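# Stand twelve cartons on edge in two rows

## Task

Set every one of the twelve cartons upright on one of its long narrow sides, the way books stand on a shelf. Arrange them as two straight rows of six cartons each, with neighbouring cartons touching broad face to broad face. The two rows sit side by side and even with one another, and the distance between their centre lines is at most 35 cm.

## Robot and tools

Robot: two arms, left_arm and right_arm. Each carries a dexterous hand with index, middle and ring fingers and a thumb. The right arm has a right hand and the left arm a mirrored left hand.

Frames. The scene frame has its origin at table-top height, midway between the nominal arm bases. +z is up, +x reaches out over the table, and left_arm is on the +y side. Image left and right do not match these names. The measured bases are left_arm at (+0.060, +0.500, 0) m and right_arm at (+0.021, -0.325, 0) m, each with a very small yaw. Each arm reports its hand pose, velocities and wrist-camera pose in its own base frame, and its offsets are applied along those base axes. cam_high and the table use the scene frame. Every hand has a hand point just out from the palm. Its +z runs along the straight fingers, its +y points out of the palm face, and its +x crosses the palm away from the thumb on the right hand and toward the thumb on the left hand. A rigid mast near the wrist on the palm side can strike objects.

Row layout. Every row has 48 numbers, all in [-1, 1], and always covers both arms in this order. Left arm first: dx, dy, dz, rx, ry, rz, then 16 hand goals, then current_limit and speed. The right arm follows with the same 24 numbers. The 16 hand goals are ordered index_mcp, index_abd, index_pip, index_dip, middle_mcp, middle_abd, middle_pip, middle_dip, ring_mcp, ring_abd, ring_pip, ring_dip, thumb_cmc, thumb_axl, thumb_mcp, thumb_ipl.

Pose numbers are offsets, not poses. They count from that arm's Hand target at the moment the action or move begins, along the arm's base axes. 1.0 stands for 0.6 m, or for 180 degrees in rotation. rx, ry, rz together make one rotation vector about the Hand target's position. Every row in a single action counts from that same starting target, so sending the same offset again moves the arm further. Six zeros ask for the current Hand target again and can close a leftover gap. Each control step limits the commanded orientation to 32 degrees from the measured one.

Hand numbers are absolute goal angles, scaled across each hinge's range. Lower values curl a finger toward the palm. Straight is about +0.75 for mcp, 0.00 for abd, +0.58 for pip and +0.70 for dip. For the thumb, straight is +0.71 for thumb_cmc, +0.68 for thumb_axl, +0.23 for thumb_mcp and +0.17 for thumb_ipl. Moving thumb_cmc toward -1 swings the thumb in front of the palm. current_limit maps -1..+1 onto 0..550 mA for all motors, and it also slows hinges. speed sets set-point speed to (speed+1)/2 of 8.5 rad/s. Both start at +0.4 and -0.6. A 0 in a hand slot is a real goal. To leave a hand unchanged, send back its hand_goal, hand_current_limit and hand_speed. A finger grips only while its goal lies past the object's surface.

Tools.
- execute_actions(actions, cameras): actions is a list of actions. Each action holds up to 15 rows, one per 1/30 s step, and a short table repeats its last row. An empty list returns the status and images. cameras is a list of names, ["all"] or [].
- move(target, speed, blend, stop_force, zero, blocking, cameras): target is one 48-number row or a list of up to 15 rows. All offsets count from the same starting Hand targets. The paths are straight and last from 0.5 to 10 s. speed is in m/s, from 0.002 to 3.6, default 0.25, and turning is capped at twice that in rad/s. blend is a corner radius in m, with 0 meaning stop at each point. stop_force is in N, from 3 to 120, and ends an arm's path when its wrist senses that much push. zero (default true) re-zeroes the sensor first. blocking=false returns early and cannot be combined with stop_force. The result adds a move: line such as done, off_target, moving, held or fault, plus any limits (paced, held).
- wait(seconds 0 to 10, cameras): the robot holds its last commands.
- stop(cameras): brakes a running move.
- zoom_image(camera, region): camera is cam_high, cam_left_wrist or cam_right_wrist. region is [x0, y0, x1, y1] in pixels of the latest image, at most 504 by 504.
- zero_wrist_force(arm): tares that arm's force sensor.
- finished_scene(scene): scene is the current scene number. Call it only once the rows stay standing with no help from the robot.

Results. Each arm reports end_effector_position (m), end_effector_quat_wxyz and velocities, all in its base frame, plus its Hand target. The hand lists are hand_goal, hand_measured, hand_current_ma and hand_state, with states moving, goal, blocked or overload. There are also joint positions and torques, wrist force and torque along the hand-point axes, and lines for MOTOR HOT or faults. All three cameras give 896x504 images.

Avoid the following.
- Arm faults: more than about 150 N on any part of an arm, or joint torque above its limit. The wrist joints top out near 23.5 N m and push only about 14 N m.
- Commanding a target past a firm contact, since the arms are stiff.
- Fast hits and slams.
- Arm-to-arm contact, including one hand closing on the other hand's fingers.
- Paths that sweep near an arm's own base.
- Motor currents at or above 495 mA for 5 s, which shuts that motor down.
- Long stretched-out holds that overheat the arm.
- Dropping a carton, releasing one while it moves, or pushing anything off the table.

Each tool is called after "Call:" by a JSON object that holds its "api" and its "payload".

## Session

Call:
{"api": "execute_actions", "payload": {"actions": []}}

Call:
{"api": "zoom_image", "payload": {"camera": "cam_high", "region": [200, 150, 500, 400]}}

Call:
{"api": "zoom_image", "payload": {"camera": "cam_high", "region": [450, 150, 750, 400]}}

Scene clock: 0.00 s.
left_arm: end_effector_position=(+0.7717, -0.0718, +0.2729) hand_goal=(+0.754, +0.000, +0.576, +0.696, +0.754, +0.000, +0.576, +0.696, +0.754, +0.000, +0.576, +0.696, +0.714, +0.678, +0.226, +0.168) hand_measured=(+0.754, +0.000, +0.576, +0.696, +0.754, +0.000, +0.576, +0.696, +0.754, +0.000, +0.576, +0.696, +0.714, +0.678, +0.226, +0.168) hand_current_ma=(+0, +0, +0, +0, +0, +0, +0, +0, +0, +0, +0, +0, +0, +0, +0, +0) hand_state=(goal, goal, goal, goal, goal, goal, goal, goal, goal, goal, goal, goal, goal, goal, goal, goal) hand_current_limit=0.40 hand_speed=-0.60 end_effector_quat_wxyz=(-0.019, +0.757, -0.639, +0.136) | right_arm: end_effector_position=(+0.1868, +0.1694, +0.3364) hand_goal=(+0.754, +0.000, +0.576, +0.696, +0.754, +0.000, +0.576, +0.696, +0.754, +0.000, +0.576, +0.696, +0.714, +0.678, +0.226, +0.168) hand_measured=(+0.754, +0.000, +0.576, +0.696, +0.754, +0.000, +0.576, +0.696, +0.754, +0.000, +0.576, +0.696, +0.714, +0.678, +0.226, +0.168) hand_current_ma=(+0, +0, +0, +0, +0, +0, +0, +0, +0, +0, +0, +0, +0, +0, +0, +0) hand_state=(goal, goal, goal, goal, goal, goal, goal, goal, goal, goal, goal, goal, goal, goal, goal, goal) hand_current_limit=0.40 hand_speed=-0.60 end_effector_quat_wxyz=(+0.028, +0.664, +0.747, -0.005)
Joint positions: left_arm=[3.309 -2.344 -0.747 -1.414 1.387 -3.162] | right_arm=[0.448 -2.391 2.111 -1.304 -1.626 0.331]
Joint velocities: within noise
Joint torques (N m): no reading
Wrist force (N): no reading
Wrist torque (N m): no reading
Wrist force, peak (N): no reading
Hand target: left_arm +0.7717, -0.0718, +0.2729; -0.019, +0.757, -0.639, +0.136 | right_arm +0.1868, +0.1694, +0.3364; +0.028, +0.664, +0.747, -0.005
camera_calibration:
cam_left_wrist: T_world_to_cam=[[0.547873, 0.836248, -0.0229245, -0.377818], [0.355545, -0.207958, 0.911231, -0.588035], [0.757247, -0.507389, -0.411258, -0.379812], [0, 0, 0, 1]] pos_world=[0.703681, 0.000950065, 0.370974]
cam_right_wrist: T_world_to_cam=[[0.741731, -0.668395, 0.0555256, -0.0150553], [-0.480957, -0.472369, 0.738612, -0.123632], [-0.467456, -0.574557, -0.67184, 0.538137], [0, 0, 0, 1]] pos_world=[0.203261, 0.240727, 0.453694]

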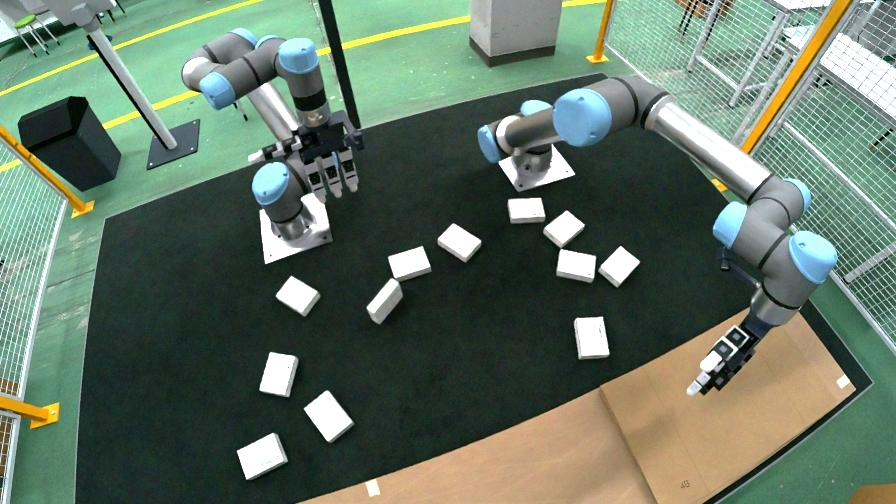

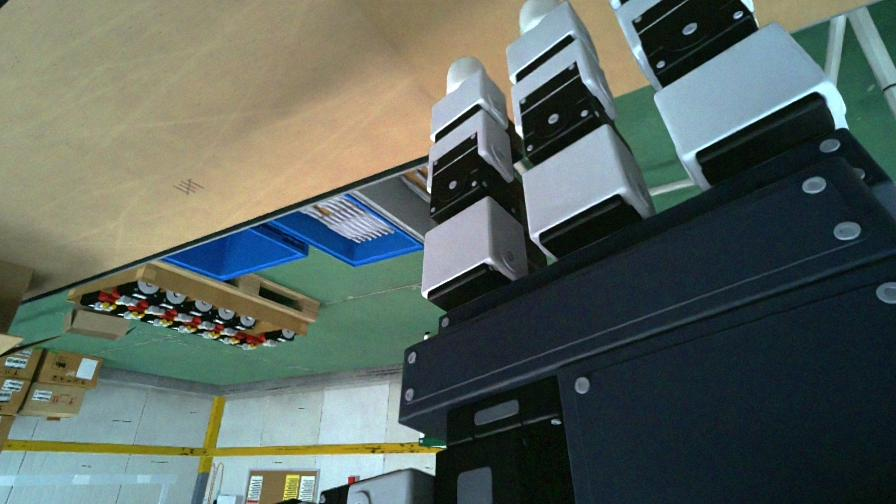

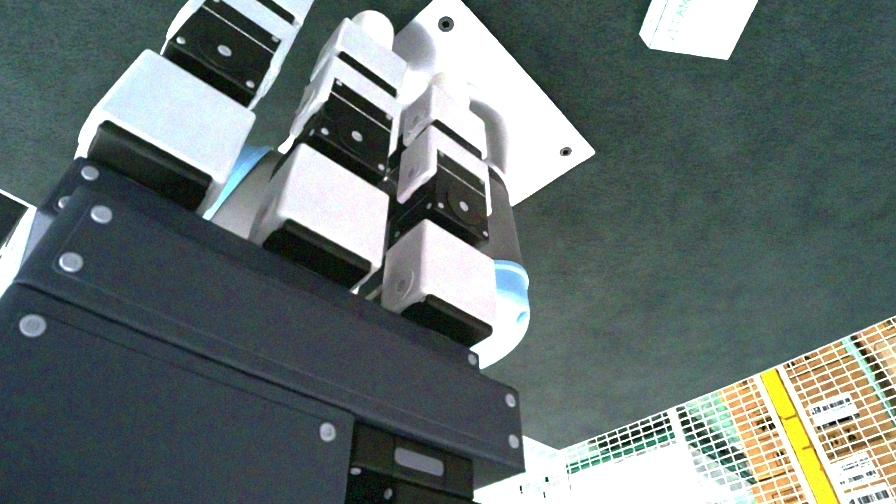

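Scaled by 1.680 from the camera's 896x504 image, which has a finer 1280x720 frame.

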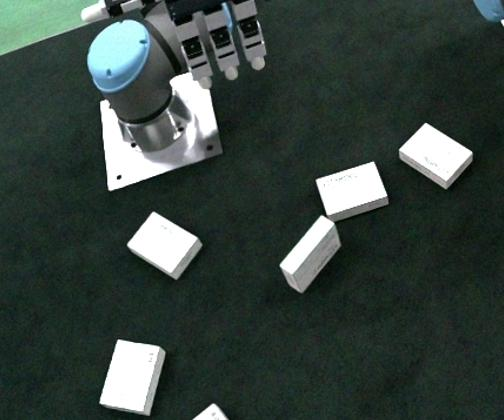

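Scaled by 1.680 from the camera's 896x504 image, which has a finer 1280x720 frame.

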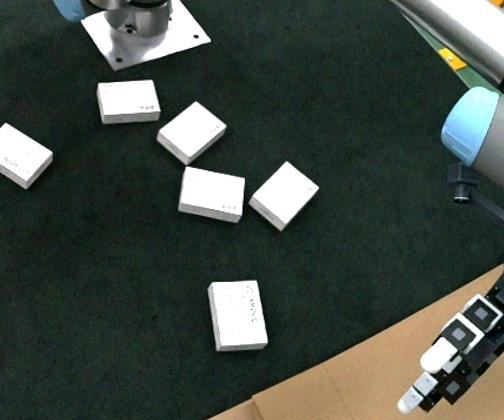

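Call:
{"api": "zoom_image", "payload": {"camera": "cam_high", "region": [220, 340, 380, 490]}}

Call:
{"api": "zoom_image", "payload": {"camera": "cam_high", "region": [260, 220, 440, 370]}}

Call:
{"api": "zoom_image", "payload": {"camera": "cam_high", "region": [420, 190, 600, 340]}}

Call:
{"api": "zoom_image", "payload": {"camera": "cam_high", "region": [500, 220, 680, 370]}}

Scaled by 3.150 from the camera's 896x504 image, which has a finer 1280x720 frame.

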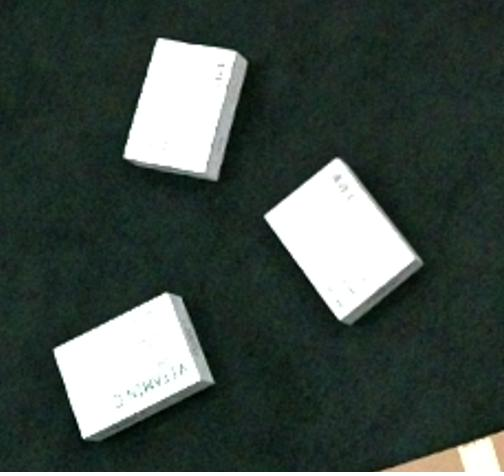

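Scaled by 2.800 from the camera's 896x504 image, which has a finer 1280x720 frame.

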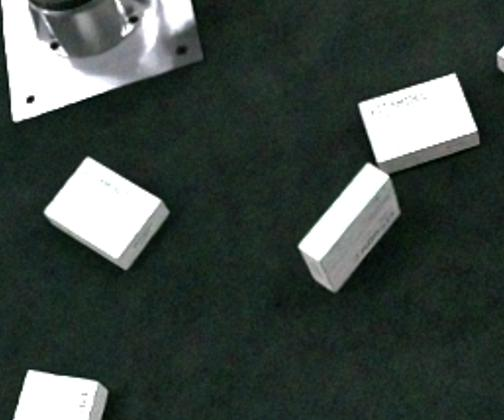

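Scaled by 2.800 from the camera's 896x504 image, which has a finer 1280x720 frame.

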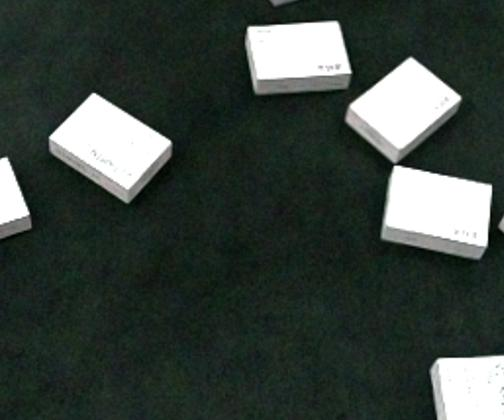

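Scaled by 2.800 from the camera's 896x504 image, which has a finer 1280x720 frame.

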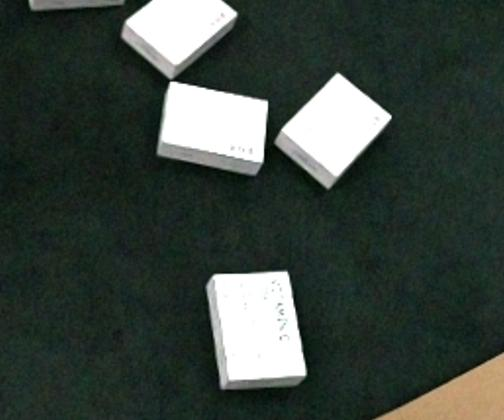

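Call:
{"api": "move", "payload": {"target": [[-0.191,-0.1115,-0.17,0.0174,-0.3008,-0.1338,0.864,0,-0.508,0.592,0.918,0,0.578,0.696,0.918,0,0.578,0.696,-0.506,0.678,0.136,0.06,0.4,-0.3,0.7322,-0.2782,-0.194,-0.0787,0.363,0.0662,0.864,0,-0.508,0.592,0.918,0,0.578,0.696,0.918,0,0.578,0.696,-0.506,0.678,0.136,0.06,0.4,-0.3],[-0.191,-0.1115,-0.2882,0.0174,-0.3008,-0.1338,0.864,0,-0.508,0.592,0.918,0,0.578,0.696,0.918,0,0.578,0.696,-0.506,0.678,0.136,0.06,0.4,-0.3,0.7322,-0.2782,-0.3773,-0.0787,0.363,0.0662,0.864,0,-0.508,0.592,0.918,0,0.578,0.696,0.918,0,0.578,0.696,-0.506,0.678,0.136,0.06,0.4,-0.3]], "speed": [0.35,0.2], "blend": [0.02,0], "cameras": ["all"]}}

Call:
{"api": "zoom_image", "payload": {"camera": "cam_right_wrist", "region": [500, 0, 896, 250]}}

Call:
{"api": "zoom_image", "payload": {"camera": "cam_left_wrist", "region": [0, 0, 400, 250]}}

Scene clock: 11.37 s.
left_arm: end_effector_position=(+0.6571, -0.1387, +0.1000) hand_goal=(+0.864, +0.000, -0.508, +0.592, +0.918, +0.000, +0.578, +0.696, +0.918, +0.000, +0.578, +0.696, -0.506, +0.678, +0.136, +0.060) hand_measured=(+0.856, +0.000, -0.506, +0.596, +0.908, +0.000, +0.576, +0.696, +0.908, +0.000, +0.576, +0.696, -0.506, +0.678, +0.134, +0.062) hand_current_ma=(-17, +0, +4, +5, -24, +0, -1, +0, -23, +0, -1, +0, +0, -1, -3, +2) hand_state=(goal, goal, goal, goal, goal, goal, goal, goal, goal, goal, goal, goal, goal, goal, goal, goal) hand_current_limit=0.40 hand_speed=-0.30 end_effector_quat_wxyz=(+0.297, -0.467, +0.703, -0.447) | right_arm: end_effector_position=(+0.6261, +0.0025, +0.1100) hand_goal=(+0.864, +0.000, -0.508, +0.592, +0.918, +0.000, +0.578, +0.696, +0.918, +0.000, +0.578, +0.696, -0.506, +0.678, +0.136, +0.060) hand_measured=(+0.858, +0.000, -0.506, +0.596, +0.910, +0.000, +0.576, +0.696, +0.908, +0.000, +0.576, +0.696, -0.504, +0.678, +0.134, +0.060) hand_current_ma=(-24, +0, +8, +10, -32, +0, -4, +0, -41, +0, -4, +0, +3, -2, -7, +4) hand_state=(goal, goal, goal, goal, goal, goal, goal, goal, goal, goal, goal, goal, goal, goal, goal, goal) hand_current_limit=0.40 hand_speed=-0.30 end_effector_quat_wxyz=(-0.301, +0.472, +0.699, -0.445)
Joint positions: left_arm=[3.306 -2.152 -1.993 0.499 1.068 -2.882] | right_arm=[-0.059 -0.659 0.787 -0.604 -1.969 -0.198]
Joint torques (N m): left_arm=[-8.97 39.17 27.36 3.1 -1.13 -1.67] | right_arm=[9.15 -59.17 -20.32 -0.43 -1.65 -0.28]
Wrist force (N): left_arm=[-0.2 -2.2 1.9] | right_arm=[0.5 1.2 -1.8]
Wrist torque (N m): left_arm=[-0.14 -0.10 -0.27] | right_arm=[0.19 -0.03 0.05]
Wrist force, peak (N): left_arm=[-0.4 -2.2 2.1] | right_arm=[-1.1 1.0 -3.6]
Hand target: left_arm +0.6571, -0.1387, +0.1000; +0.297, -0.467, +0.703, -0.447 | right_arm +0.6261, +0.0025, +0.1100; -0.301, +0.472, +0.699, -0.445
Off the commanded pose: left_arm 0.000 m, 0 deg | right_arm 0.000 m, 0 deg.
move: done
camera_calibration:
cam_left_wrist: T_world_to_cam=[[0.570643, 0.560292, 0.600366, -0.378627], [-0.61056, -0.199429, 0.76645, 0.246903], [0.549166, -0.803928, 0.228289, -0.366388], [0, 0, 0, 1]] pos_world=[0.568018, -0.0331683, 0.121718]
cam_right_wrist: T_world_to_cam=[[0.539651, -0.593102, -0.597501, -0.24174], [0.583667, -0.247896, 0.773227, -0.495032], [-0.60672, -0.766014, 0.212397, 0.485863], [0, 0, 0, 1]] pos_world=[0.714172, 0.106085, 0.135136]

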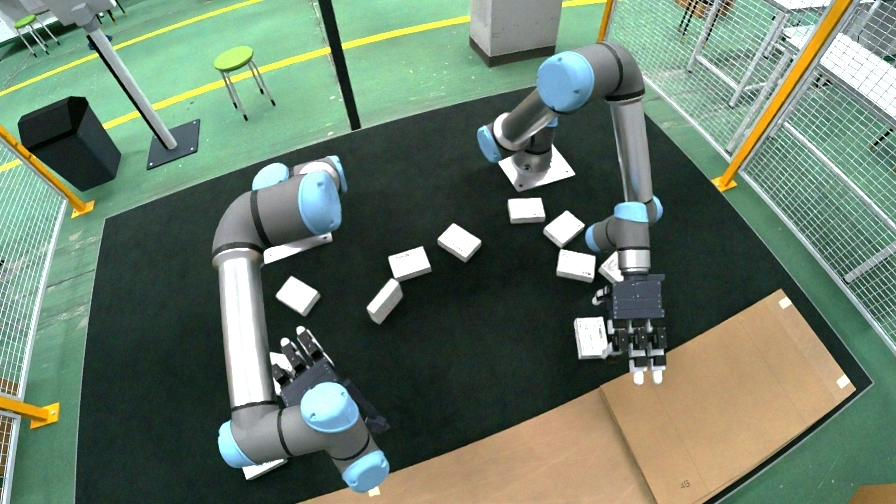

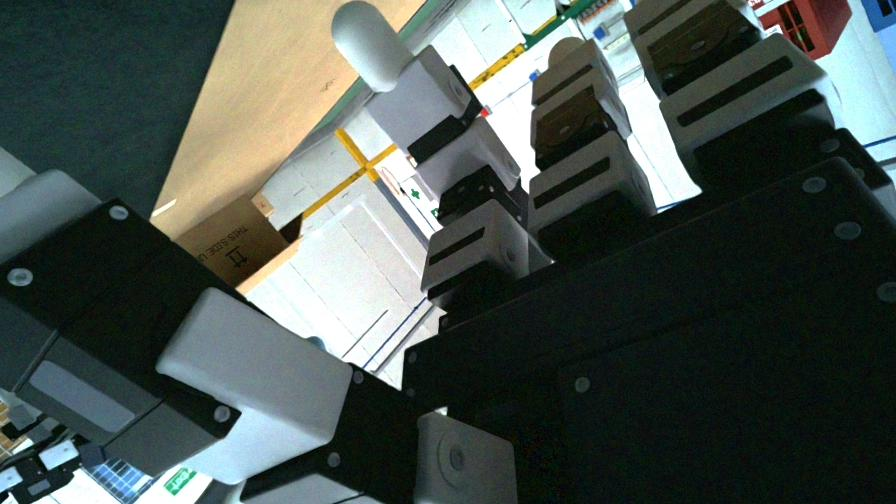

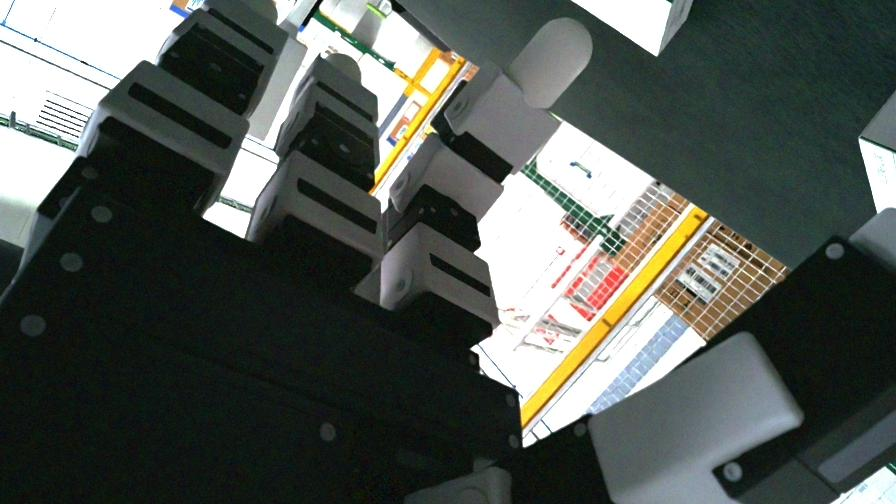

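Scaled by 1.273 from the camera's 896x504 image, which has a finer 1280x720 frame.

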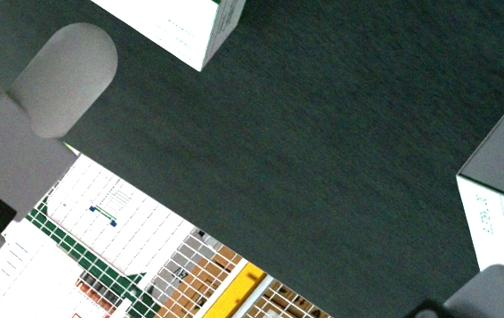

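Scaled by 1.260 from the camera's 896x504 image, which has a finer 1280x720 frame.

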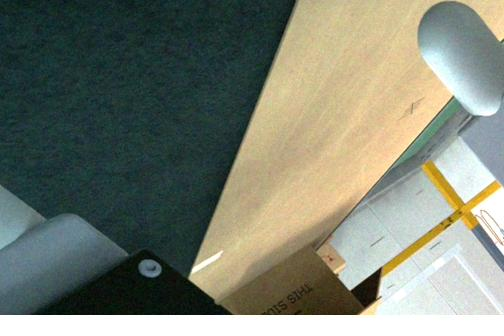

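Call:
{"api": "execute_actions", "payload": {"actions": []}}

Scene clock: 13.10 s.
left_arm: end_effector_position=(+0.6571, -0.1387, +0.1000) hand_goal=(+0.864, +0.000, -0.508, +0.592, +0.918, +0.000, +0.578, +0.696, +0.918, +0.000, +0.578, +0.696, -0.506, +0.678, +0.136, +0.060) hand_measured=(+0.856, +0.000, -0.506, +0.596, +0.908, +0.000, +0.576, +0.696, +0.908, +0.000, +0.576, +0.696, -0.506, +0.678, +0.134, +0.062) hand_current_ma=(-17, +0, +4, +5, -24, +0, -1, +0, -23, +0, -1, +0, +0, -1, -3, +2) hand_state=(goal, goal, goal, goal, goal, goal, goal, goal, goal, goal, goal, goal, goal, goal, goal, goal) hand_current_limit=0.40 hand_speed=-0.30 end_effector_quat_wxyz=(+0.297, -0.467, +0.703, -0.447) | right_arm: end_effector_position=(+0.6261, +0.0025, +0.1100) hand_goal=(+0.864, +0.000, -0.508, +0.592, +0.918, +0.000, +0.578, +0.696, +0.918, +0.000, +0.578, +0.696, -0.506, +0.678, +0.136, +0.060) hand_measured=(+0.858, +0.000, -0.506, +0.596, +0.910, +0.000, +0.576, +0.696, +0.908, +0.000, +0.576, +0.696, -0.504, +0.678, +0.134, +0.060) hand_current_ma=(-24, +0, +8, +10, -32, +0, -4, +0, -41, +0, -4, +0, +3, -2, -7, +4) hand_state=(goal, goal, goal, goal, goal, goal, goal, goal, goal, goal, goal, goal, goal, goal, goal, goal) hand_current_limit=0.40 hand_speed=-0.30 end_effector_quat_wxyz=(-0.301, +0.472, +0.699, -0.445)
Joint positions: left_arm=[3.306 -2.152 -1.993 0.499 1.067 -2.882] | right_arm=[-0.059 -0.659 0.787 -0.605 -1.969 -0.198]
Joint velocities: within noise
Joint torques (N m): left_arm=[-8.55 31.82 26.78 3.97 -1.98 -1.15] | right_arm=[9.07 -55.58 -12.29 -1.61 1.09 1.36]
Wrist force (N): left_arm=[-0.1 -2.2 1.9] | right_arm=[0.6 1.5 -2.0]
Wrist torque (N m): left_arm=[-0.15 -0.11 -0.26] | right_arm=[0.25 -0.05 0.08]
Wrist force, peak (N): left_arm=[0.0 -2.2 2.1] | right_arm=[0.6 1.5 -2.0]
Hand target: left_arm +0.6571, -0.1387, +0.1000; +0.297, -0.467, +0.703, -0.447 | right_arm +0.6261, +0.0025, +0.1100; -0.301, +0.472, +0.699, -0.445
Off the commanded pose: left_arm 0.000 m, 0 deg | right_arm 0.000 m, 0 deg.
camera_calibration:
cam_left_wrist: T_world_to_cam=[[0.57057, 0.560271, 0.600455, -0.378597], [-0.610701, -0.199386, 0.766348, 0.246998], [0.549085, -0.803954, 0.228395, -0.366356], [0, 0, 0, 1]] pos_world=[0.568019, -0.0331684, 0.121718]
cam_right_wrist: T_world_to_cam=[[0.539682, -0.593115, -0.597459, -0.241826], [0.583638, -0.247864, 0.773259, -0.494942], [-0.60672, -0.766014, 0.212397, 0.485884], [0, 0, 0, 1]] pos_world=[0.714172, 0.106085, 0.135036]

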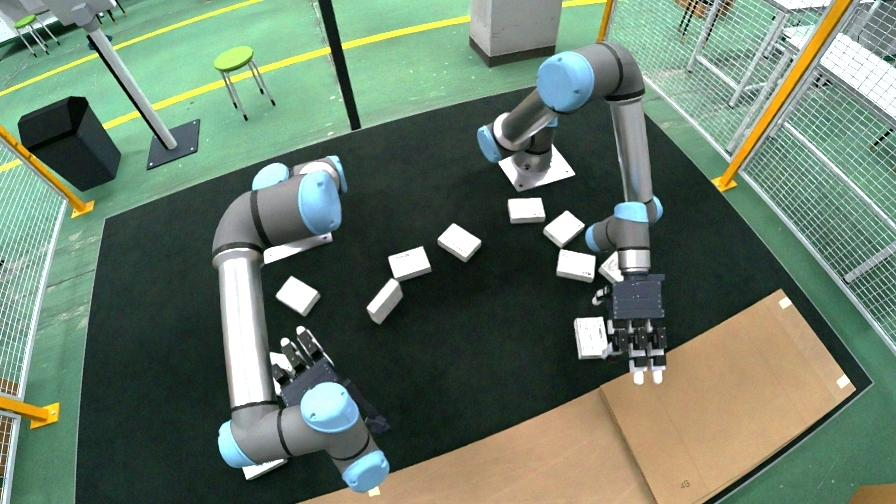

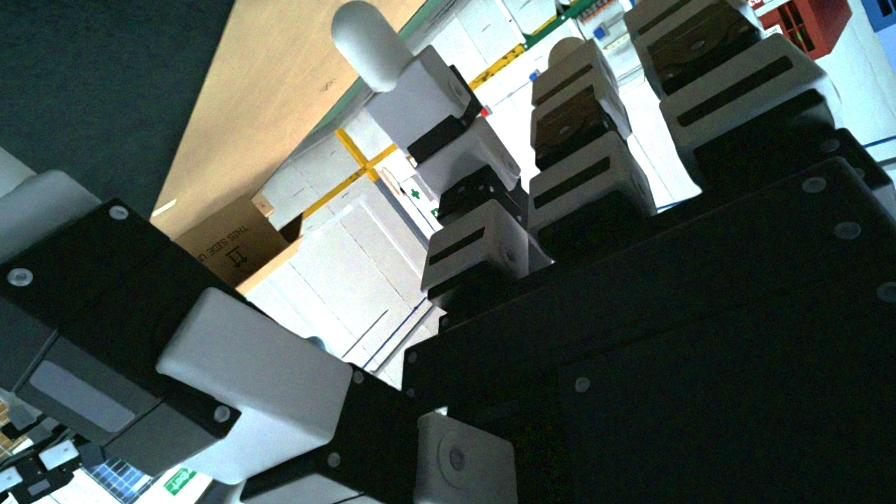

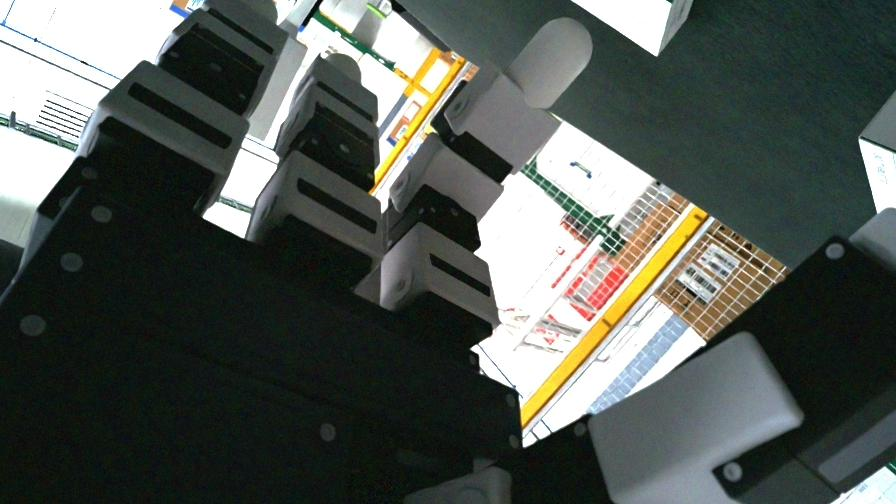

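Call:
{"api": "move", "payload": {"target": [0,0,-0.025,0,0,0,0.864,0,-0.508,0.592,0.918,0,0.578,0.696,0.918,0,0.578,0.696,-0.506,0.678,0.136,0.06,0.4,-0.3,0,0.025,-0.0167,0,0,0,0.864,0,-0.508,0.592,0.918,0,0.578,0.696,0.918,0,0.578,0.696,-0.506,0.678,0.136,0.06,0.4,-0.3], "cameras": ["cam_left_wrist","cam_right_wrist"]}}

Call:
{"api": "zoom_image", "payload": {"camera": "cam_left_wrist", "region": [0, 0, 400, 250]}}

Call:
{"api": "zoom_image", "payload": {"camera": "cam_right_wrist", "region": [500, 0, 896, 250]}}

Scene clock: 15.13 s.
left_arm: end_effector_position=(+0.6571, -0.1387, +0.0849) hand_goal=(+0.864, +0.000, -0.508, +0.592, +0.918, +0.000, +0.578, +0.696, +0.918, +0.000, +0.578, +0.696, -0.506, +0.678, +0.136, +0.060) hand_measured=(+0.856, +0.000, -0.506, +0.596, +0.908, +0.000, +0.576, +0.696, +0.908, +0.000, +0.576, +0.696, -0.506, +0.678, +0.134, +0.062) hand_current_ma=(-17, +0, +4, +5, -24, +0, -1, +0, -23, +0, -1, +0, +0, -1, -3, +2) hand_state=(goal, goal, goal, goal, goal, goal, goal, goal, goal, goal, goal, goal, goal, goal, goal, goal) hand_current_limit=0.40 hand_speed=-0.30 end_effector_quat_wxyz=(+0.297, -0.467, +0.703, -0.447) | right_arm: end_effector_position=(+0.6261, +0.0177, +0.0998) hand_goal=(+0.864, +0.000, -0.508, +0.592, +0.918, +0.000, +0.578, +0.696, +0.918, +0.000, +0.578, +0.696, -0.506, +0.678, +0.136, +0.060) hand_measured=(+0.858, +0.000, -0.506, +0.596, +0.910, +0.000, +0.576, +0.696, +0.908, +0.000, +0.576, +0.696, -0.504, +0.678, +0.134, +0.060) hand_current_ma=(-24, +0, +8, +10, -32, +0, -4, +0, -41, +0, -4, +0, +3, -2, -7, +4) hand_state=(goal, goal, goal, goal, goal, goal, goal, goal, goal, goal, goal, goal, goal, goal, goal, goal) hand_current_limit=0.40 hand_speed=-0.30 end_effector_quat_wxyz=(-0.301, +0.472, +0.699, -0.445)
Joint positions: left_arm=[3.306 -2.185 -1.995 0.534 1.067 -2.882] | right_arm=[-0.039 -0.647 0.791 -0.616 -1.951 -0.188]
Joint torques (N m): left_arm=[-7.82 51.98 6.81 1.05 -2 0.85] | right_arm=[-7.7 -60.93 -16.09 0.65 -1.17 -0.08]
Wrist force (N): left_arm=[-0.2 -2.0 2.2] | right_arm=[0.4 1.4 -1.8]
Wrist torque (N m): left_arm=[-0.14 -0.11 -0.28] | right_arm=[0.21 -0.02 0.04]
Wrist force, peak (N): left_arm=[-0.1 -2.6 2.0] | right_arm=[0.6 1.8 -1.9]
Hand target: left_arm +0.6571, -0.1387, +0.0850; +0.297, -0.467, +0.703, -0.447 | right_arm +0.6261, +0.0175, +0.1000; -0.301, +0.472, +0.699, -0.445
Off the commanded pose: left_arm 0.000 m, 0 deg | right_arm 0.000 m, 0 deg.
move: done
camera_calibration:
cam_left_wrist: T_world_to_cam=[[0.57057, 0.560271, 0.600455, -0.369531], [-0.610701, -0.199386, 0.766348, 0.25857], [0.549085, -0.803954, 0.228395, -0.362907], [0, 0, 0, 1]] pos_world=[0.568019, -0.0331684, 0.106618]
cam_right_wrist: T_world_to_cam=[[0.539679, -0.59323, -0.597347, -0.238844], [0.583527, -0.24786, 0.773345, -0.483297], [-0.60683, -0.765926, 0.212401, 0.49974], [0, 0, 0, 1]] pos_world=[0.714173, 0.121285, 0.124937]
Images, in order (width x height): cam_left_wrist 896x504, cam_right_wrist 896x504.

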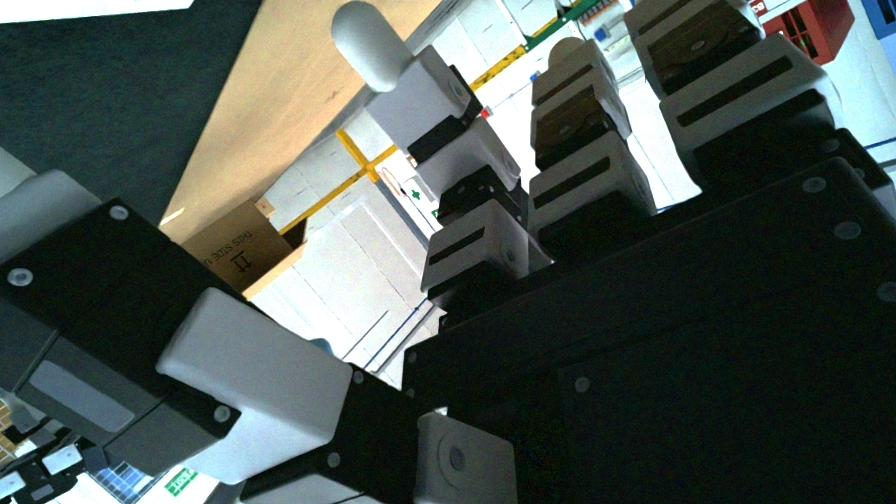

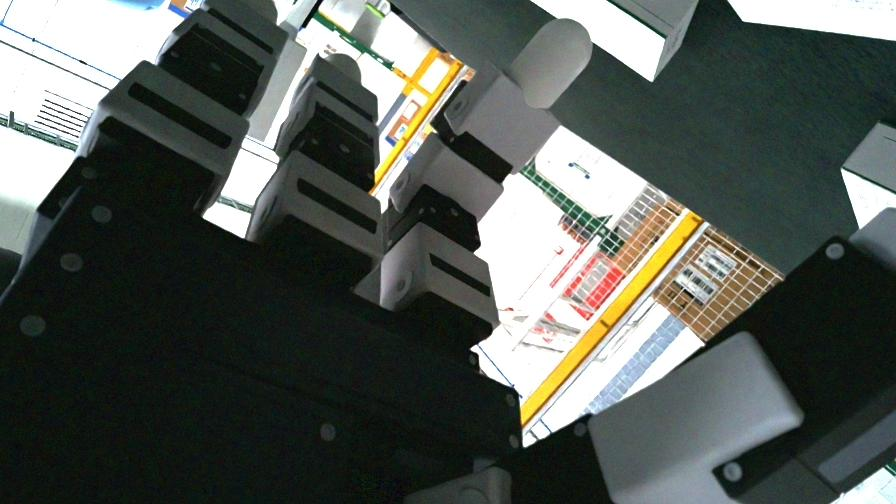

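Scaled by 1.260 from the camera's 896x504 image, which has a finer 1280x720 frame.

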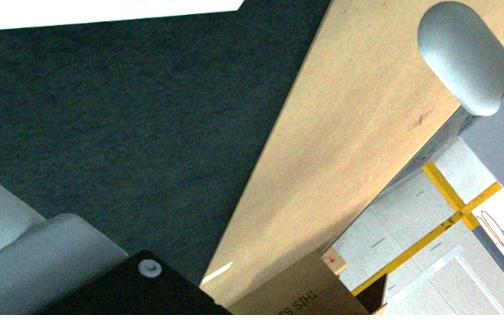

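Scaled by 1.273 from the camera's 896x504 image, which has a finer 1280x720 frame.

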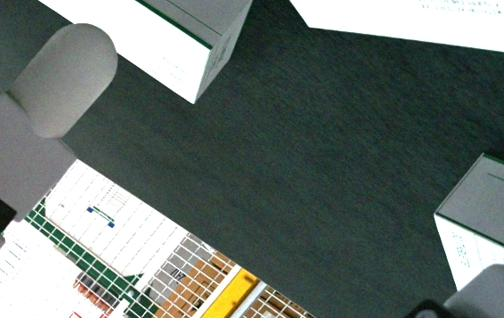

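Call:
{"api": "move", "payload": {"target": [[-0.002,0.0083,0,0,0,0,0.864,0,-0.508,0.592,0.918,0,0.578,0.696,0.918,0,0.578,0.696,-0.506,0.678,0.136,0.06,0.4,-0.3,0.009,0.0188,0,0,0,0,0.864,0,-0.508,0.592,0.918,0,0.578,0.696,0.918,0,0.578,0.696,-0.506,0.678,0.136,0.06,0.4,-0.3],[-0.002,0.0083,-0.0917,0,0,0,0.864,0,-0.508,0.592,0.918,0,0.578,0.696,0.918,0,0.578,0.696,-0.506,0.678,0.136,0.06,0.4,-0.3,0.009,0.0188,-0.0933,0,0,0,0.864,0,-0.508,0.592,0.918,0,0.578,0.696,0.918,0,0.578,0.696,-0.506,0.678,0.136,0.06,0.4,-0.3]], "speed": 0.06, "stop_force": 5, "cameras": ["cam_left_wrist","cam_right_wrist","cam_high"]}}

Scene clock: 18.03 s.
left_arm: end_effector_position=(+0.6559, -0.1338, +0.0300) hand_goal=(+0.864, +0.000, -0.508, +0.592, +0.918, +0.000, +0.578, +0.696, +0.918, +0.000, +0.578, +0.696, -0.506, +0.678, +0.136, +0.060) hand_measured=(+0.856, +0.000, -0.506, +0.596, +0.908, +0.000, +0.576, +0.696, +0.908, +0.000, +0.576, +0.696, -0.506, +0.678, +0.134, +0.062) hand_current_ma=(-17, +0, +3, +5, -24, +0, -1, +0, -23, +0, -1, +0, +0, -1, -3, +2) hand_state=(goal, goal, goal, goal, goal, goal, goal, goal, goal, goal, goal, goal, goal, goal, goal, goal) hand_current_limit=0.40 hand_speed=-0.30 end_effector_quat_wxyz=(+0.297, -0.467, +0.703, -0.447) | right_arm: end_effector_position=(+0.6315, +0.0288, +0.0440) hand_goal=(+0.864, +0.000, -0.508, +0.592, +0.918, +0.000, +0.578, +0.696, +0.918, +0.000, +0.578, +0.696, -0.506, +0.678, +0.136, +0.060) hand_measured=(+0.858, +0.000, -0.506, +0.596, +0.910, +0.000, +0.576, +0.696, +0.908, +0.000, +0.576, +0.696, -0.504, +0.678, +0.134, +0.060) hand_current_ma=(-24, +0, +8, +10, -32, +0, -4, +0, -41, +0, -4, +0, +3, -2, -7, +4) hand_state=(goal, goal, goal, goal, goal, goal, goal, goal, goal, goal, goal, goal, goal, goal, goal, goal) hand_current_limit=0.40 hand_speed=-0.30 end_effector_quat_wxyz=(-0.301, +0.472, +0.699, -0.445)
Joint positions: left_arm=[3.316 -2.309 -1.994 0.654 1.058 -2.876] | right_arm=[-0.024 -0.59 0.827 -0.707 -1.938 -0.181]
Joint torques (N m): left_arm=[-8.08 53.48 3.46 2.8 1.34 -1.11] | right_arm=[-7.6 -65.54 -33.95 3.17 -1.94 -0.8]
Wrist force (N): left_arm=[-0.2 -2.1 1.7] | right_arm=[0.2 1.2 -1.7]
Wrist torque (N m): left_arm=[-0.11 -0.10 -0.28] | right_arm=[0.18 -0.03 0.01]
Wrist force, peak (N): left_arm=[-0.4 -2.8 1.8] | right_arm=[0.4 2.4 -1.2]
Hand target: left_arm +0.6559, -0.1338, +0.0300; +0.297, -0.467, +0.703, -0.447 | right_arm +0.6315, +0.0288, +0.0440; -0.301, +0.472, +0.699, -0.445
Off the commanded pose: left_arm 0.000 m, 0 deg | right_arm 0.000 m, 0 deg.
move: done
camera_calibration:
cam_left_wrist: T_world_to_cam=[[0.57057, 0.560271, 0.600455, -0.338566], [-0.610701, -0.199386, 0.766348, 0.300963], [0.549085, -0.803954, 0.228395, -0.345747], [0, 0, 0, 1]] pos_world=[0.566819, -0.0282684, 0.0516182]
cam_right_wrist: T_world_to_cam=[[0.539646, -0.593161, -0.597447, -0.268543], [0.583623, -0.247883, 0.773265, -0.440527], [-0.606767, -0.765973, 0.212414, 0.523352], [0, 0, 0, 1]] pos_world=[0.719572, 0.132385, 0.0690365]

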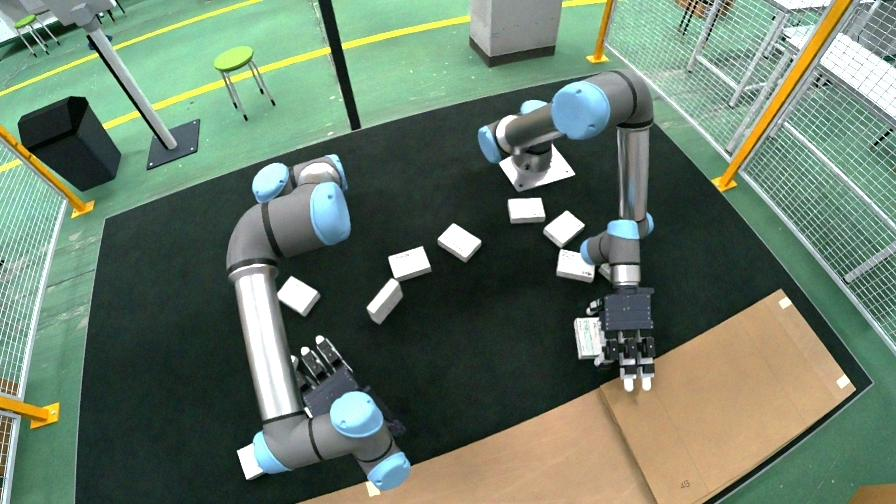

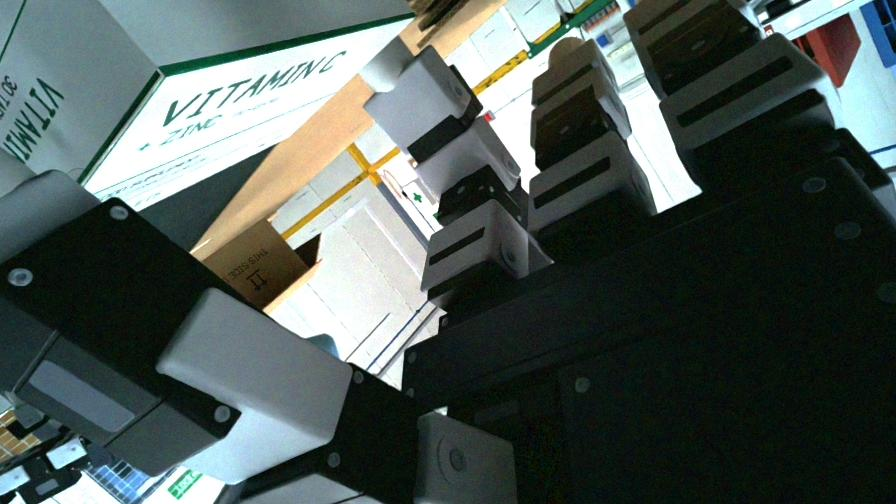

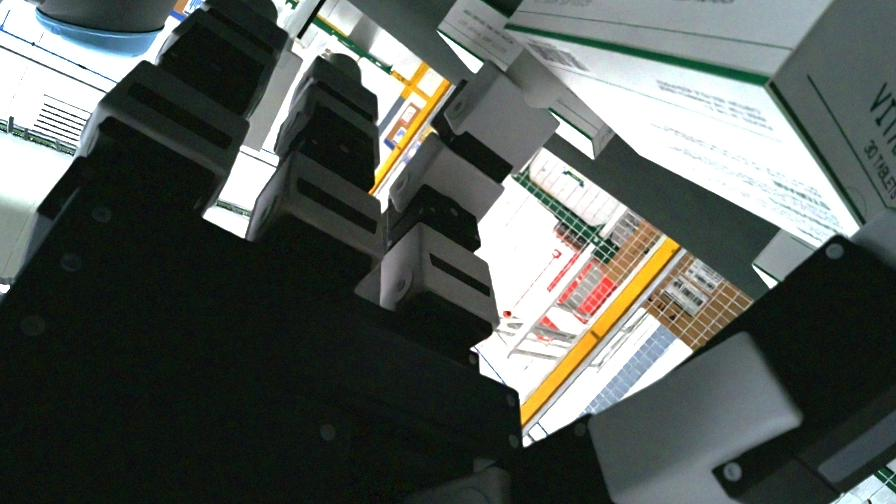

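Call:
{"api": "zoom_image", "payload": {"camera": "cam_high", "region": [540, 240, 720, 420]}}

Call:
{"api": "zoom_image", "payload": {"camera": "cam_high", "region": [230, 290, 450, 500]}}

Scaled by 2.800 from the camera's 896x504 image, which has a finer 1280x720 frame.

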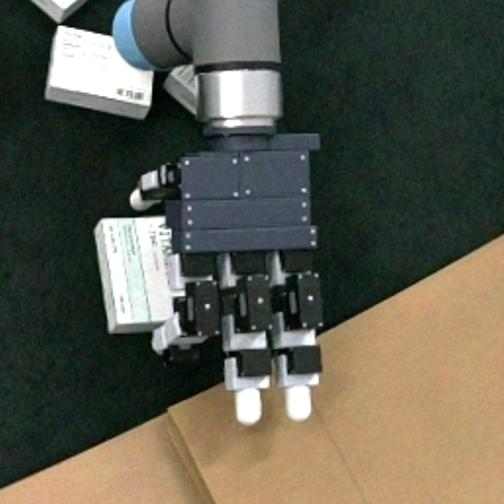

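Scaled by 2.291 from the camera's 896x504 image, which has a finer 1280x720 frame.

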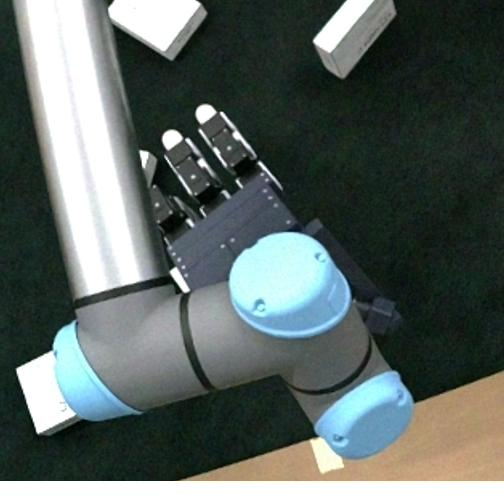

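Call:
{"api": "execute_actions", "payload": {"actions": [[[0,0,0,0,0,0,0.685,0,-0.508,0.592,0.918,0,0.578,0.696,0.918,0,0.578,0.696,-0.506,0.678,-0.022,0.06,0.4,-0.85,0,0,0,0,0,0,0.685,0,-0.508,0.592,0.918,0,0.578,0.696,0.918,0,0.578,0.696,-0.506,0.678,-0.022,0.06,0.4,-0.85]],[[0,0,0,0,0,0,0.685,0,-0.508,0.592,0.918,0,0.578,0.696,0.918,0,0.578,0.696,-0.506,0.678,-0.022,0.06,0.4,-0.85,0,0,0,0,0,0,0.685,0,-0.508,0.592,0.918,0,0.578,0.696,0.918,0,0.578,0.696,-0.506,0.678,-0.022,0.06,0.4,-0.85]]], "cameras": ["cam_left_wrist","cam_right_wrist"]}}

Scene clock: 19.73 s.
left_arm: end_effector_position=(+0.6560, -0.1338, +0.0300) hand_goal=(+0.686, +0.000, -0.508, +0.592, +0.918, +0.000, +0.578, +0.696, +0.918, +0.000, +0.578, +0.696, -0.506, +0.678, -0.022, +0.060) hand_measured=(+0.758, +0.000, -0.494, +0.596, +0.908, +0.000, +0.576, +0.696, +0.908, +0.000, +0.576, +0.696, -0.506, +0.678, +0.054, +0.072) hand_current_ma=(+263, +0, +33, +8, -24, +0, -1, +0, -23, +0, -1, +0, +0, -1, +350, +38) hand_state=(blocked, goal, goal, goal, goal, goal, goal, goal, goal, goal, goal, goal, goal, goal, blocked, goal) hand_current_limit=0.40 hand_speed=-0.85 end_effector_quat_wxyz=(+0.297, -0.467, +0.702, -0.447) | right_arm: end_effector_position=(+0.6315, +0.0288, +0.0440) hand_goal=(+0.686, +0.000, -0.508, +0.592, +0.918, +0.000, +0.578, +0.696, +0.918, +0.000, +0.578, +0.696, -0.506, +0.678, -0.022, +0.060) hand_measured=(+0.754, +0.000, -0.488, +0.598, +0.910, +0.000, +0.576, +0.696, +0.908, +0.000, +0.576, +0.696, -0.504, +0.678, +0.054, +0.072) hand_current_ma=(+316, +0, +78, +23, -32, +0, -4, +0, -41, +0, -4, +0, +3, -2, +385, +59) hand_state=(blocked, goal, blocked, goal, goal, goal, goal, goal, goal, goal, goal, goal, goal, goal, blocked, goal) hand_current_limit=0.40 hand_speed=-0.85 end_effector_quat_wxyz=(-0.301, +0.472, +0.699, -0.445)
Joint positions: left_arm=[3.316 -2.309 -1.994 0.654 1.058 -2.876] | right_arm=[-0.024 -0.59 0.827 -0.707 -1.938 -0.181]
Joint torques (N m): left_arm=[-6.07 46.2 4.28 3.23 1.28 0.26] | right_arm=[-7.63 -60 -29.29 0.59 -1.55 -0.21]
Wrist force (N): left_arm=[-0.3 -5.6 -0.6] | right_arm=[0.6 -1.0 -3.6]
Wrist torque (N m): left_arm=[-0.18 -0.01 -0.34] | right_arm=[0.13 -0.10 0.07]
Wrist force, peak (N): left_arm=[-0.5 -5.7 -0.9] | right_arm=[0.5 -1.0 -3.7]
Hand target: left_arm +0.6559, -0.1338, +0.0300; +0.297, -0.467, +0.703, -0.447 | right_arm +0.6315, +0.0288, +0.0440; -0.301, +0.472, +0.699, -0.445
Off the commanded pose: left_arm 0.000 m, 0 deg | right_arm 0.000 m, 0 deg.
Step readings (end_effector_position of left_arm | right_arm):
0: (+0.6559, -0.1338, +0.0300) | (+0.6315, +0.0288, +0.0440)
1: (+0.6559, -0.1338, +0.0300) | (+0.6315, +0.0288, +0.0440)
2: (+0.6559, -0.1338, +0.0300) | (+0.6315, +0.0288, +0.0440)
4: (+0.6559, -0.1338, +0.0300) | (+0.6315, +0.0288, +0.0440)
8: (+0.6559, -0.1338, +0.0300) | (+0.6315, +0.0288, +0.0440)
15: (+0.6560, -0.1338, +0.0300) | (+0.6315, +0.0288, +0.0440)
16: (+0.6560, -0.1338, +0.0300) | (+0.6315, +0.0288, +0.0440)
17: (+0.6560, -0.1338, +0.0300) | (+0.6315, +0.0288, +0.0440)
19: (+0.6560, -0.1338, +0.0300) | (+0.6315, +0.0288, +0.0440)
23: (+0.6560, -0.1338, +0.0300) | (+0.6315, +0.0288, +0.0440)
30: (+0.6560, -0.1338, +0.0300) | (+0.6315, +0.0288, +0.0440)
camera_calibration:
cam_left_wrist: T_world_to_cam=[[0.57057, 0.560271, 0.600455, -0.338626], [-0.610701, -0.199386, 0.766348, 0.300887], [0.549085, -0.803954, 0.228395, -0.34577], [0, 0, 0, 1]] pos_world=[0.566819, -0.0282684, 0.0517182]
cam_right_wrist: T_world_to_cam=[[0.539646, -0.593161, -0.597447, -0.268483], [0.583623, -0.247883, 0.773265, -0.440604], [-0.606767, -0.765973, 0.212414, 0.52333], [0, 0, 0, 1]] pos_world=[0.719572, 0.132385, 0.0691365]
Images, in order (width x height): cam_left_wrist 896x504, cam_right_wrist 896x504.

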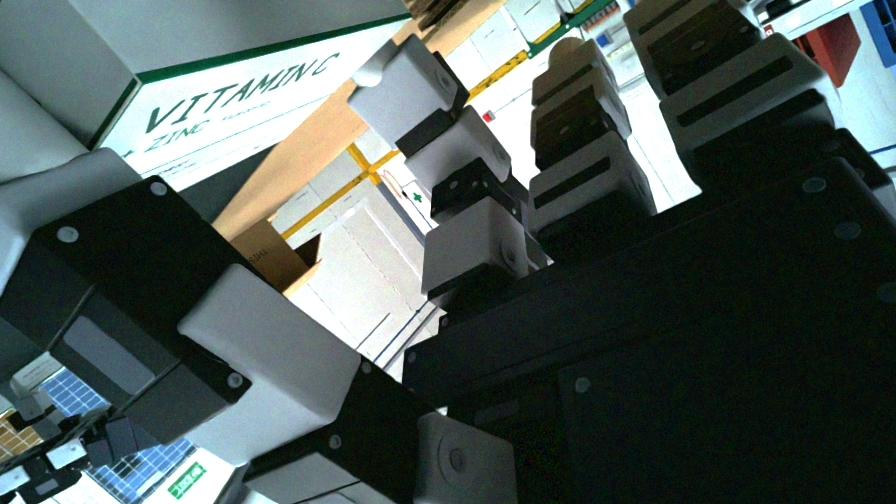

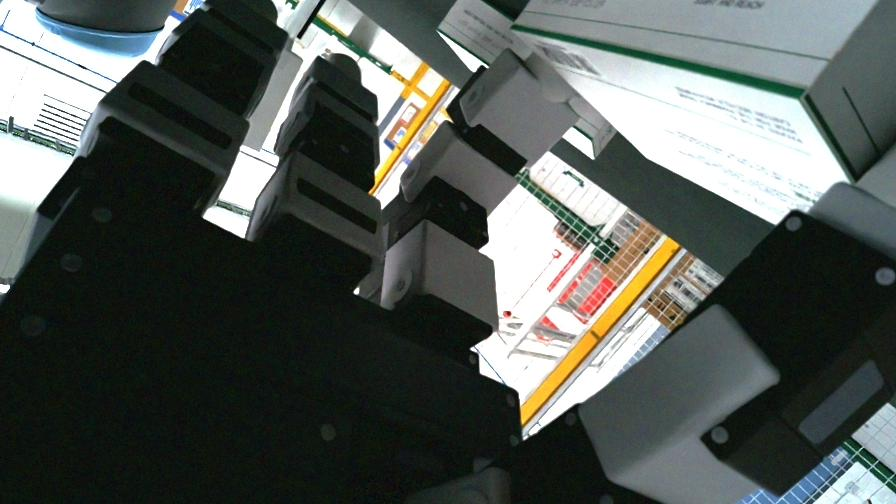

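Call:
{"api": "move", "payload": {"target": [[0,0,0.15,0,0,0,0.685,0,-0.508,0.592,0.918,0,0.578,0.696,0.918,0,0.578,0.696,-0.506,0.678,-0.022,0.06,0.4,-0.85,0,0,0.15,0,0,0,0.685,0,-0.508,0.592,0.918,0,0.578,0.696,0.918,0,0.578,0.696,-0.506,0.678,-0.022,0.06,0.4,-0.85],[-0.2598,-0.0603,0.5,0.2159,0.0563,-0.5641,0.685,0,-0.508,0.592,0.918,0,0.578,0.696,0.918,0,0.578,0.696,-0.506,0.678,-0.022,0.06,0.4,-0.85,-0.229,0.5578,0.26,0.4926,0.098,-0.093,0.685,0,-0.508,0.592,0.918,0,0.578,0.696,0.918,0,0.578,0.696,-0.506,0.678,-0.022,0.06,0.4,-0.85]], "speed": [0.12, 0.4], "blend": [0.02, 0], "cameras": ["cam_high"]}}

Scene clock: 26.90 s.
left_arm: end_effector_position=(+0.5001, -0.1700, +0.3299) hand_goal=(+0.686, +0.000, -0.508, +0.592, +0.918, +0.000, +0.578, +0.696, +0.918, +0.000, +0.578, +0.696, -0.506, +0.678, -0.022, +0.060) hand_measured=(+0.754, +0.000, -0.472, +0.612, +0.908, +0.000, +0.576, +0.696, +0.908, +0.000, +0.576, +0.696, -0.508, +0.678, +0.036, +0.072) hand_current_ma=(+243, +0, +103, +46, -24, +0, -1, +0, -23, +0, -1, +0, -1, -1, +255, +38) hand_state=(blocked, goal, blocked, goal, goal, goal, goal, goal, goal, goal, goal, goal, goal, goal, blocked, goal) hand_current_limit=0.40 hand_speed=-0.85 end_effector_quat_wxyz=(-0.084, +0.314, +0.913, -0.245) | right_arm: end_effector_position=(+0.4941, +0.3635, +0.1999) hand_goal=(+0.686, +0.000, -0.508, +0.592, +0.918, +0.000, +0.578, +0.696, +0.918, +0.000, +0.578, +0.696, -0.506, +0.678, -0.022, +0.060) hand_measured=(+0.752, +0.000, -0.470, +0.610, +0.916, +0.002, +0.576, +0.696, +0.914, +0.002, +0.576, +0.696, -0.494, +0.678, +0.038, +0.072) hand_current_ma=(+304, +2, +153, +68, -8, +4, -4, +0, -10, +4, -4, +0, +41, +2, +344, +64) hand_state=(blocked, goal, blocked, goal, goal, goal, goal, goal, goal, goal, goal, goal, goal, goal, blocked, goal) hand_current_limit=0.40 hand_speed=-0.85 end_effector_quat_wxyz=(+0.691, -0.150, -0.691, -0.150)
Joint positions: left_arm=[3.109 -1.718 -1.372 -1.952 1.154 -0.871] | right_arm=[0.086 -0.748 1.084 -0.336 -1.059 -1.57]
Joint torques (N m): left_arm=[4.6 41.12 21.38 1.02 0.09 0.28] | right_arm=[-7.51 -58.96 -32.17 -0.23 -1.1 -1.17]
Wrist force (N): left_arm=[-0.8 -0.3 0.8] | right_arm=[-2.2 0.2 -2.9]
Wrist torque (N m): left_arm=[0.07 0.05 -0.20] | right_arm=[0.09 0.25 -0.03]
Wrist force, peak (N): left_arm=[-0.4 -5.7 -0.8] | right_arm=[0.4 -0.9 -3.8]
Hand target: left_arm +0.5001, -0.1699, +0.3300; -0.084, +0.314, +0.913, -0.245 | right_arm +0.4941, +0.3635, +0.2000; +0.691, -0.150, -0.691, -0.150
Off the commanded pose: left_arm 0.000 m, 0 deg | right_arm 0.000 m, 0 deg.
move: done
Images, in order (width x height): cam_high 896x504.

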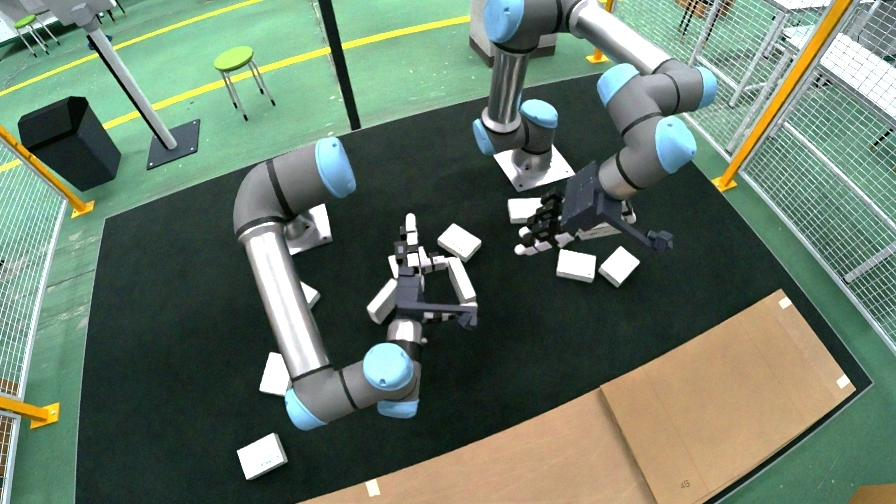

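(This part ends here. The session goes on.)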